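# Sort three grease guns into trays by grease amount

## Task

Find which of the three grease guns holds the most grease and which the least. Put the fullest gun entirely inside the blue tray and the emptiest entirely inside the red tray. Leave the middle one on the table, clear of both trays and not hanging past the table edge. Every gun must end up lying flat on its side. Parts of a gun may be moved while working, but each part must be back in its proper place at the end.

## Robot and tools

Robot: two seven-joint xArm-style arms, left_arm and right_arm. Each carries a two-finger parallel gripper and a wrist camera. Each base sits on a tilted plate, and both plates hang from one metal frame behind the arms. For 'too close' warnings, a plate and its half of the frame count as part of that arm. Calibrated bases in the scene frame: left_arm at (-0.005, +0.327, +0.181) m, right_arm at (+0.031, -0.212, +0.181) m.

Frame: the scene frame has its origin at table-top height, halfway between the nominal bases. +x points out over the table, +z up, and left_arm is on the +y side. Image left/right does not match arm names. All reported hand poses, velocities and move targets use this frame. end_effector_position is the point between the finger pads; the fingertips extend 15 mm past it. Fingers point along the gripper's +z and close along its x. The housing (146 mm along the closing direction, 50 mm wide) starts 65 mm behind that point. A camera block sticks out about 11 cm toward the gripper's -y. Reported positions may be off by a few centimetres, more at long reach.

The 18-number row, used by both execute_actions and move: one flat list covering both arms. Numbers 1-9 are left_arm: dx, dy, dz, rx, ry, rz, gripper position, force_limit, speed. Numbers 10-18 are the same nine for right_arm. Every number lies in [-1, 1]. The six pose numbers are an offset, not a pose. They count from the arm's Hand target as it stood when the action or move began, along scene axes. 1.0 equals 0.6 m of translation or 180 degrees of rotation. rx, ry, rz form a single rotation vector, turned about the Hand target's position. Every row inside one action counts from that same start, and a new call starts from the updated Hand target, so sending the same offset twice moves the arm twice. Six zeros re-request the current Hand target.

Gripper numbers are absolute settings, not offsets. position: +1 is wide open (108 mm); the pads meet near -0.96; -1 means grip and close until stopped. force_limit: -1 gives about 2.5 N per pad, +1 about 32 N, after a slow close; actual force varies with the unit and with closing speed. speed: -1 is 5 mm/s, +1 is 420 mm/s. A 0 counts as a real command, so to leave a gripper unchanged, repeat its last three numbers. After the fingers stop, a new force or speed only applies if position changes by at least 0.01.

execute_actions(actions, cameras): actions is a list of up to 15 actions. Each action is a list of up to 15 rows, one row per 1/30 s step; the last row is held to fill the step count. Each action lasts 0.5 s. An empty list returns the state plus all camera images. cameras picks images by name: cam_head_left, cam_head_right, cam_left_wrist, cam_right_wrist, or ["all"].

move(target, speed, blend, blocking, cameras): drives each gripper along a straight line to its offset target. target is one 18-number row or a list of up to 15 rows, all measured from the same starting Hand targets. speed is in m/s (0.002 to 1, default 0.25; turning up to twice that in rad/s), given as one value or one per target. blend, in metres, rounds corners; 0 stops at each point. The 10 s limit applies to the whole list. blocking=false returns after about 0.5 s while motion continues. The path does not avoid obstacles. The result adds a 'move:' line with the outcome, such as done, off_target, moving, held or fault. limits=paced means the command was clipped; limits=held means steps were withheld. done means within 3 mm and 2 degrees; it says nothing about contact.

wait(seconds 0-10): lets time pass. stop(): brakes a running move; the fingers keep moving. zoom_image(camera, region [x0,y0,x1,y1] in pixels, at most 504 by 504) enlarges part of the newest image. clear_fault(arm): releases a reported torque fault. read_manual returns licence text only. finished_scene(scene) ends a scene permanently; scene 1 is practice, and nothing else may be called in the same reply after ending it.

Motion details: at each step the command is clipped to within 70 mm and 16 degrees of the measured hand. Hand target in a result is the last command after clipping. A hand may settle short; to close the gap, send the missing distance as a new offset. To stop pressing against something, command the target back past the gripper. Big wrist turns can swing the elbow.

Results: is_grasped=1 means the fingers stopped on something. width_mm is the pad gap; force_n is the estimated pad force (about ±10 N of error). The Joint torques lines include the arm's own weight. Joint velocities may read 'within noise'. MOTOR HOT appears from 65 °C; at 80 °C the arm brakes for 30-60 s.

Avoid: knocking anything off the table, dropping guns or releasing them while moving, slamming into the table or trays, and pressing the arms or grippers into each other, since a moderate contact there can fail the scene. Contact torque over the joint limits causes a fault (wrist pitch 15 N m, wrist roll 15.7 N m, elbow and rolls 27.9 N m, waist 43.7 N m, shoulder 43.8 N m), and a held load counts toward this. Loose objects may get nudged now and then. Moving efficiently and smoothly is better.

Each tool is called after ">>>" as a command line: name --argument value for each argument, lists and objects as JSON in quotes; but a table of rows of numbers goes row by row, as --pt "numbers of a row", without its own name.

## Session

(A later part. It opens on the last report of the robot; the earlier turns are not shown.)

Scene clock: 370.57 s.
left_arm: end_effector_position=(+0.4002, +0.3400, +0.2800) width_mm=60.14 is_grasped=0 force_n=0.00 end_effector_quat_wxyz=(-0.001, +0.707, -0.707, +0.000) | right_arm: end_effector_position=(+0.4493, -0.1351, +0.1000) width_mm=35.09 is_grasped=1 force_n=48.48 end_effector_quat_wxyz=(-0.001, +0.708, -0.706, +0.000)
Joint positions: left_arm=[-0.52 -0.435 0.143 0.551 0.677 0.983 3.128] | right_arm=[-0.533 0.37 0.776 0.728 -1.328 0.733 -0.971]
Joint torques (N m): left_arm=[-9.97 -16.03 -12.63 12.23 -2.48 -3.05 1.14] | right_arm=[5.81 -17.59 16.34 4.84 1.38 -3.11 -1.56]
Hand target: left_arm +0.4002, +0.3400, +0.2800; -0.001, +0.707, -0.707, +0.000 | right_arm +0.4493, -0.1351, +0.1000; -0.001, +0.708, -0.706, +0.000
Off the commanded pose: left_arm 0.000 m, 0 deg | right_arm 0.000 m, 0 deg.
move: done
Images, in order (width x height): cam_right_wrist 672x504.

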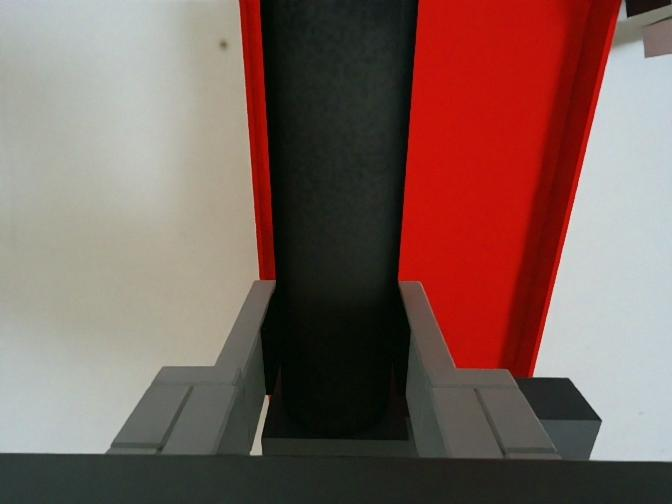

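>>> move --pt "0 0 0 0 0 0 0.13 1 -0.3 0.033 0 -0.05 0 0 0 -1 1 -0.3" --pt "0 0 0 0 0 0 0.13 1 -0.3 0.033 0 -0.118 0 0 0 -1 1 -0.3" --pt "0 0 0 0 0 0 0.13 1 -0.3 0.033 0 -0.118 0 0 0 0 1 -0.3" --pt "0 0 0 0 0 0 0.13 1 -0.3 0.033 0 0.1 0 0 0 0.13 1 -0.3" --pt "0 0 0 0 0 0 0.13 1 -0.3 0.18 -0.25 0.2 0 0 0.111 0.13 1 -0.3" --speed '[0.2,0.15,0.25,0.25,0.4]' --cameras '["cam_right_wrist","cam_head_left"]'

Scene clock: 382.03 s.
left_arm: end_effector_position=(+0.4002, +0.3400, +0.2800) width_mm=60.14 is_grasped=0 force_n=0.00 end_effector_quat_wxyz=(-0.001, +0.707, -0.707, +0.000) | right_arm: end_effector_position=(+0.5573, -0.2851, +0.2200) width_mm=60.15 is_grasped=0 force_n=0.00 end_effector_quat_wxyz=(-0.001, +0.820, -0.573, -0.001)
Joint positions: left_arm=[-0.52 -0.435 0.143 0.551 0.677 0.983 3.128] | right_arm=[-0.715 -0.117 0.747 0.857 -0.517 0.733 -2.268]
Joint torques (N m): left_arm=[-9.53 -16.21 -10.33 12.13 -1.32 -5.49 0.49] | right_arm=[17.61 -11.49 3.97 24.84 1.53 -0.42 -1.46]
Hand target: left_arm +0.4002, +0.3400, +0.2800; -0.001, +0.707, -0.707, +0.000 | right_arm +0.5573, -0.2851, +0.2200; -0.001, +0.820, -0.573, -0.001
Off the commanded pose: left_arm 0.000 m, 0 deg | right_arm 0.000 m, 0 deg.
move: done
Images, in order (width x height): cam_head_left 672x504, cam_right_wrist 672x504.

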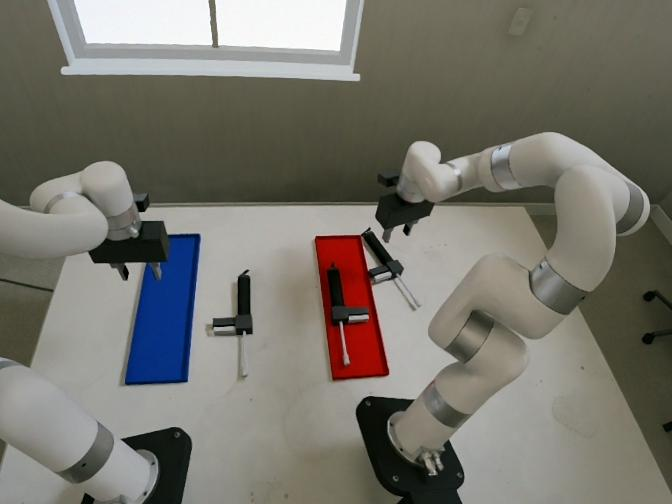

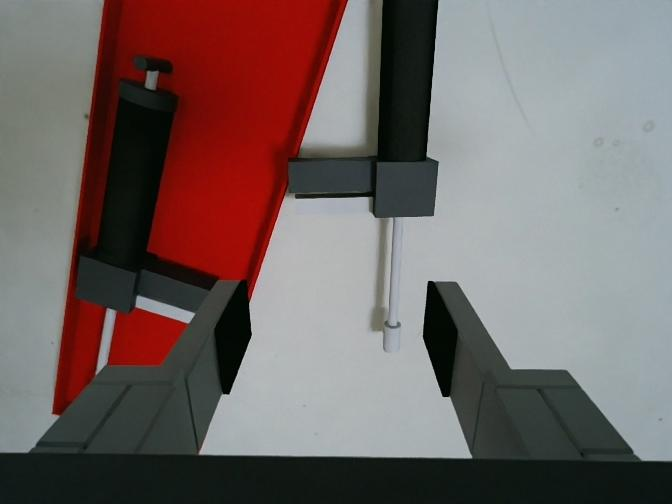

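>>> move --pt "0 0 0 0 0 0 0.13 1 -0.3 0.106 -0.048 -0.15 0 0 0.006 0.13 1 -0.3" --pt "0 0 0 0 0 0 0.13 1 -0.3 0.106 -0.048 -0.326 0 0 0.006 0.13 1 -0.3" --pt "0 0 0 0 0 0 0.13 1 -0.3 0.106 -0.048 -0.326 0 0 0.006 -1 1 -0.3" --pt "0 0 0 0 0 0 0.13 1 -0.3 0.106 -0.048 -0.1 0 0 0.006 -1 1 -0.3" --pt "0 0 0 0 0 0 0.13 1 -0.3 -0.179 0.458 -0.1 0 0 -0.111 -1 1 -0.3" --speed '[0.25,0.2,0.25,0.25,0.35]' --cameras '["cam_right_wrist","cam_head_left"]'

Scene clock: 400.03 s.
left_arm: end_effector_position=(+0.4002, +0.3400, +0.2800) width_mm=60.14 is_grasped=0 force_n=0.00 end_effector_quat_wxyz=(-0.001, +0.707, -0.707, +0.000) | right_arm: end_effector_position=(+0.4499, -0.0103, +0.1600) width_mm=35.14 is_grasped=1 force_n=48.50 end_effector_quat_wxyz=(-0.001, +0.708, -0.706, +0.000)
Joint positions: left_arm=[-0.52 -0.435 0.143 0.551 0.677 0.983 3.128] | right_arm=[-0.161 0.513 0.779 0.942 -1.158 0.962 -0.867]
Joint torques (N m): left_arm=[-8.55 -16.02 -9.48 11.97 -0.92 -5.56 0.2] | right_arm=[24.27 -13.62 14.93 18.18 -1.81 -0.81 1.08]
Hand target: left_arm +0.4002, +0.3400, +0.2800; -0.001, +0.707, -0.707, +0.000 | right_arm +0.4499, -0.0103, +0.1600; -0.001, +0.708, -0.706, +0.000
Off the commanded pose: left_arm 0.000 m, 0 deg | right_arm 0.000 m, 0 deg.
move: done
Images, in order (width x height): cam_head_left 672x504, cam_right_wrist 672x504.

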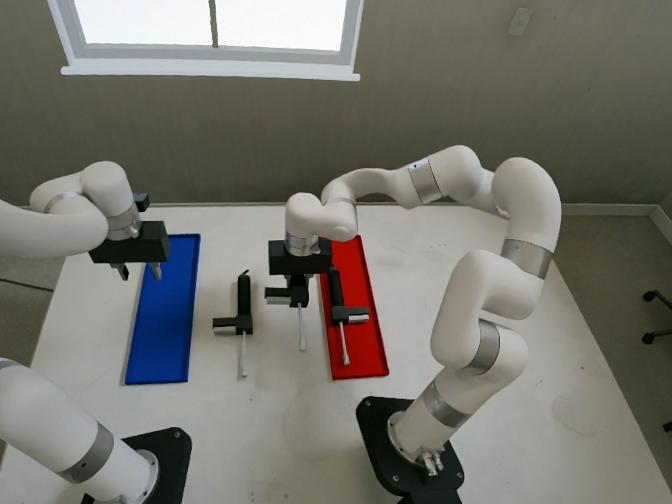

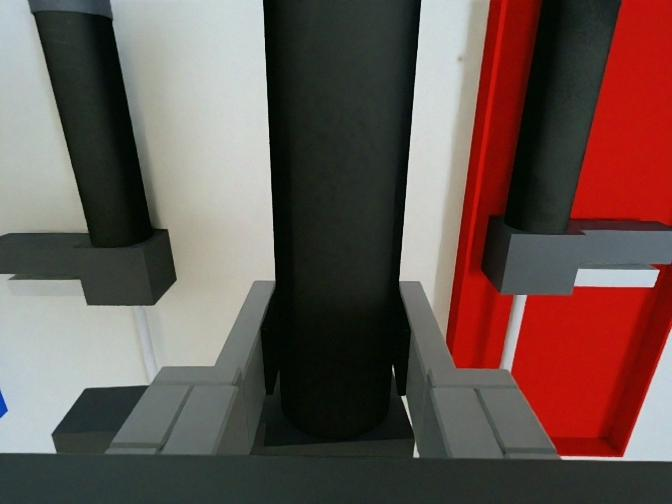

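>>> move --pt "0 0 0 0 0 0 0.13 1 -0.3 0 0 -0.225 0 0 0 -1 1 -0.3" --pt "0 0 0 0 0 0 0.13 1 -0.3 0 0 -0.225 0 0 0 0.13 1 -0.3" --pt "0 0 0 0 0 0 0.13 1 -0.3 0 0 0 0 0 0 0.13 1 -0.3" --pt "0 0 0 0 0 0 0.13 1 -0.3 0 -0.4 0.2 0 0 0 0.13 1 -0.3" --pt "0.071 -0.587 -0.25 0 0 0 0.13 1 -0.3 0 -0.45 0.2 0 0 0 0.13 1 -0.3" --speed '[0.25,0.25,0.25,0.4,0.4]' --cameras '["cam_left_wrist"]'

Scene clock: 411.77 s.
left_arm: end_effector_position=(+0.4428, -0.0122, +0.1300) width_mm=60.14 is_grasped=0 force_n=0.00 end_effector_quat_wxyz=(-0.001, +0.707, -0.707, +0.000) | right_arm: end_effector_position=(+0.4499, -0.2803, +0.2800) width_mm=60.15 is_grasped=0 force_n=0.00 end_effector_quat_wxyz=(-0.001, +0.708, -0.706, +0.000)
Joint positions: left_arm=[-0.717 0.818 -0.011 1.418 0.73 0.812 2.608] | right_arm=[-0.328 -0.588 0.462 0.518 -0.25 0.82 -2.066]
Joint torques (N m): left_arm=[-19.3 -30.45 -15.9 12.49 -2.99 -0.29 1.44] | right_arm=[-0.92 -12.65 0.39 18.09 -1.71 -0.41 -1.52]
Hand target: left_arm +0.4428, -0.0122, +0.1300; -0.001, +0.707, -0.707, +0.000 | right_arm +0.4499, -0.2803, +0.2800; -0.001, +0.708, -0.706, +0.000
Off the commanded pose: left_arm 0.000 m, 0 deg | right_arm 0.000 m, 0 deg.
move: done; limits=paced
Images, in order (width x height): cam_left_wrist 672x504.

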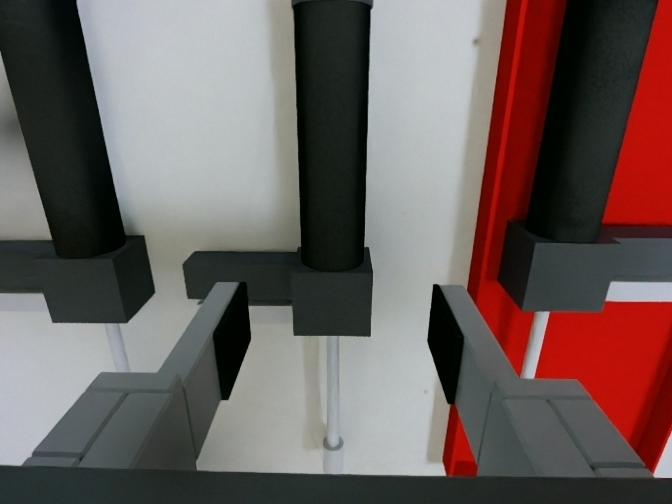

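>>> move --pt "0 0.007 -0.176 0 0 0 0.13 1 -0.3 0 0 0 0 0 0 0.13 1 -0.3" --pt "0 0.007 -0.176 0 0 0 -1 1 -0.3 0 0 0 0 0 0 0.13 1 -0.3" --pt "0 0.007 0.05 0 0 0 -1 1 -0.3 0 0 0 0 0 0 0.13 1 -0.3" --pt "0.095 0.545 0.05 0 0 -0.008 -1 1 -0.3 0 0 0 0 0 0 0.13 1 -0.3" --pt "0.095 0.545 -0.05 0 0 -0.008 -1 1 -0.3 0 0 0 0 0 0 0.13 1 -0.3" --speed '[0.25,0.25,0.25,0.4,0.25]' --cameras '["cam_left_wrist"]'

Scene clock: 421.73 s.
left_arm: end_effector_position=(+0.4998, +0.3148, +0.1000) width_mm=35.05 is_grasped=1 force_n=48.21 end_effector_quat_wxyz=(-0.001, +0.698, -0.716, +0.000) | right_arm: end_effector_position=(+0.4499, -0.2803, +0.2800) width_mm=60.15 is_grasped=0 force_n=0.00 end_effector_quat_wxyz=(-0.001, +0.708, -0.706, +0.000)
Joint positions: left_arm=[-0.316 0.298 0.23 0.884 0.857 0.497 3.076] | right_arm=[-0.328 -0.588 0.462 0.518 -0.25 0.82 -2.066]
Joint torques (N m): left_arm=[-3.35 -25.37 -6.49 11.19 2.89 -6.53 -1.57] | right_arm=[-0.57 -12.59 0.44 18.36 -1.06 -0.44 -1.38]
Hand target: left_arm +0.4998, +0.3148, +0.1000; -0.001, +0.698, -0.716, +0.000 | right_arm +0.4499, -0.2803, +0.2800; -0.001, +0.708, -0.706, +0.000
Off the commanded pose: left_arm 0.000 m, 0 deg | right_arm 0.000 m, 0 deg.
move: done
Images, in order (width x height): cam_left_wrist 672x504.

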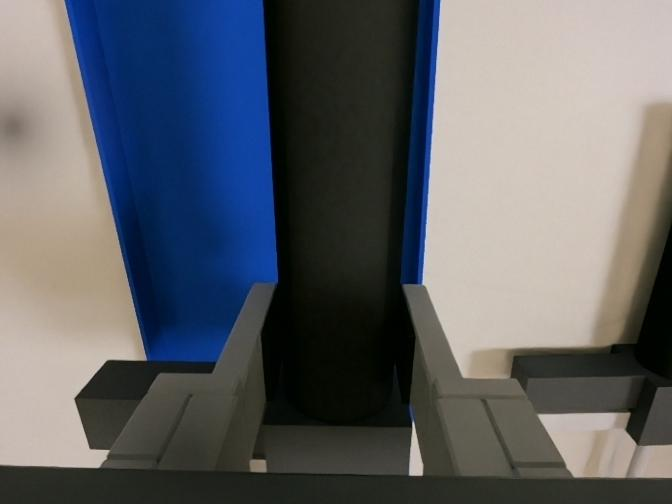

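>>> move --pt "0 0 -0.118 0 0 0 -1 1 -0.3 0 0 0 0 0 0 0.13 1 -0.3" --pt "0 0 -0.118 0 0 0 -0.2 1 -0.3 0 0 0 0 0 0 0.13 1 -0.3" --pt "0 0 0.2 0 0 0 -0.2 1 -0.3 0 0 0 0 0 0 0.13 1 -0.3" --speed '[0.15,0.2,0.25]' --cameras '["cam_left_wrist","cam_head_right","cam_right_wrist"]'

Scene clock: 428.73 s.
left_arm: end_effector_position=(+0.4998, +0.3148, +0.2199) width_mm=42.00 is_grasped=0 force_n=0.00 end_effector_quat_wxyz=(-0.001, +0.698, -0.716, +0.000) | right_arm: end_effector_position=(+0.4499, -0.2803, +0.2800) width_mm=60.15 is_grasped=0 force_n=0.00 end_effector_quat_wxyz=(-0.001, +0.708, -0.706, +0.000)
Joint positions: left_arm=[-0.405 0.001 0.148 0.854 0.684 0.797 3.194] | right_arm=[-0.328 -0.588 0.462 0.518 -0.25 0.82 -2.066]
Joint torques (N m): left_arm=[-13.2 -27.04 -14.01 13.03 -2.98 -0.34 1.37] | right_arm=[-0.34 -12.46 0.3 18.34 -0.6 -0.48 -1.33]
Hand target: left_arm +0.4998, +0.3148, +0.2200; -0.001, +0.698, -0.716, +0.000 | right_arm +0.4499, -0.2803, +0.2800; -0.001, +0.708, -0.706, +0.000
Off the commanded pose: left_arm 0.000 m, 0 deg | right_arm 0.000 m, 0 deg.
move: done
Images, in order (width x height): cam_head_right 672x504, cam_left_wrist 672x504, cam_right_wrist 672x504.

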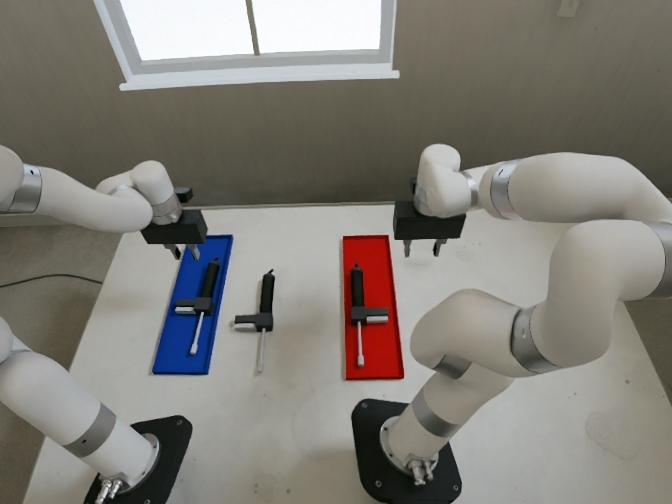

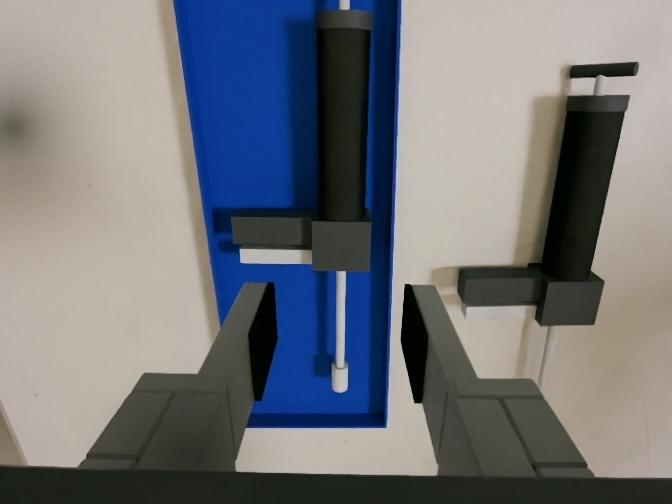

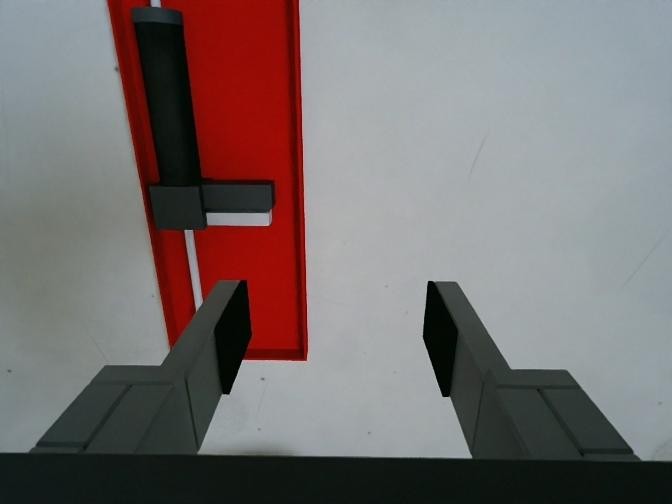

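All in place.

>>> finished_scene --scene 2

The scene is finished: the task was done.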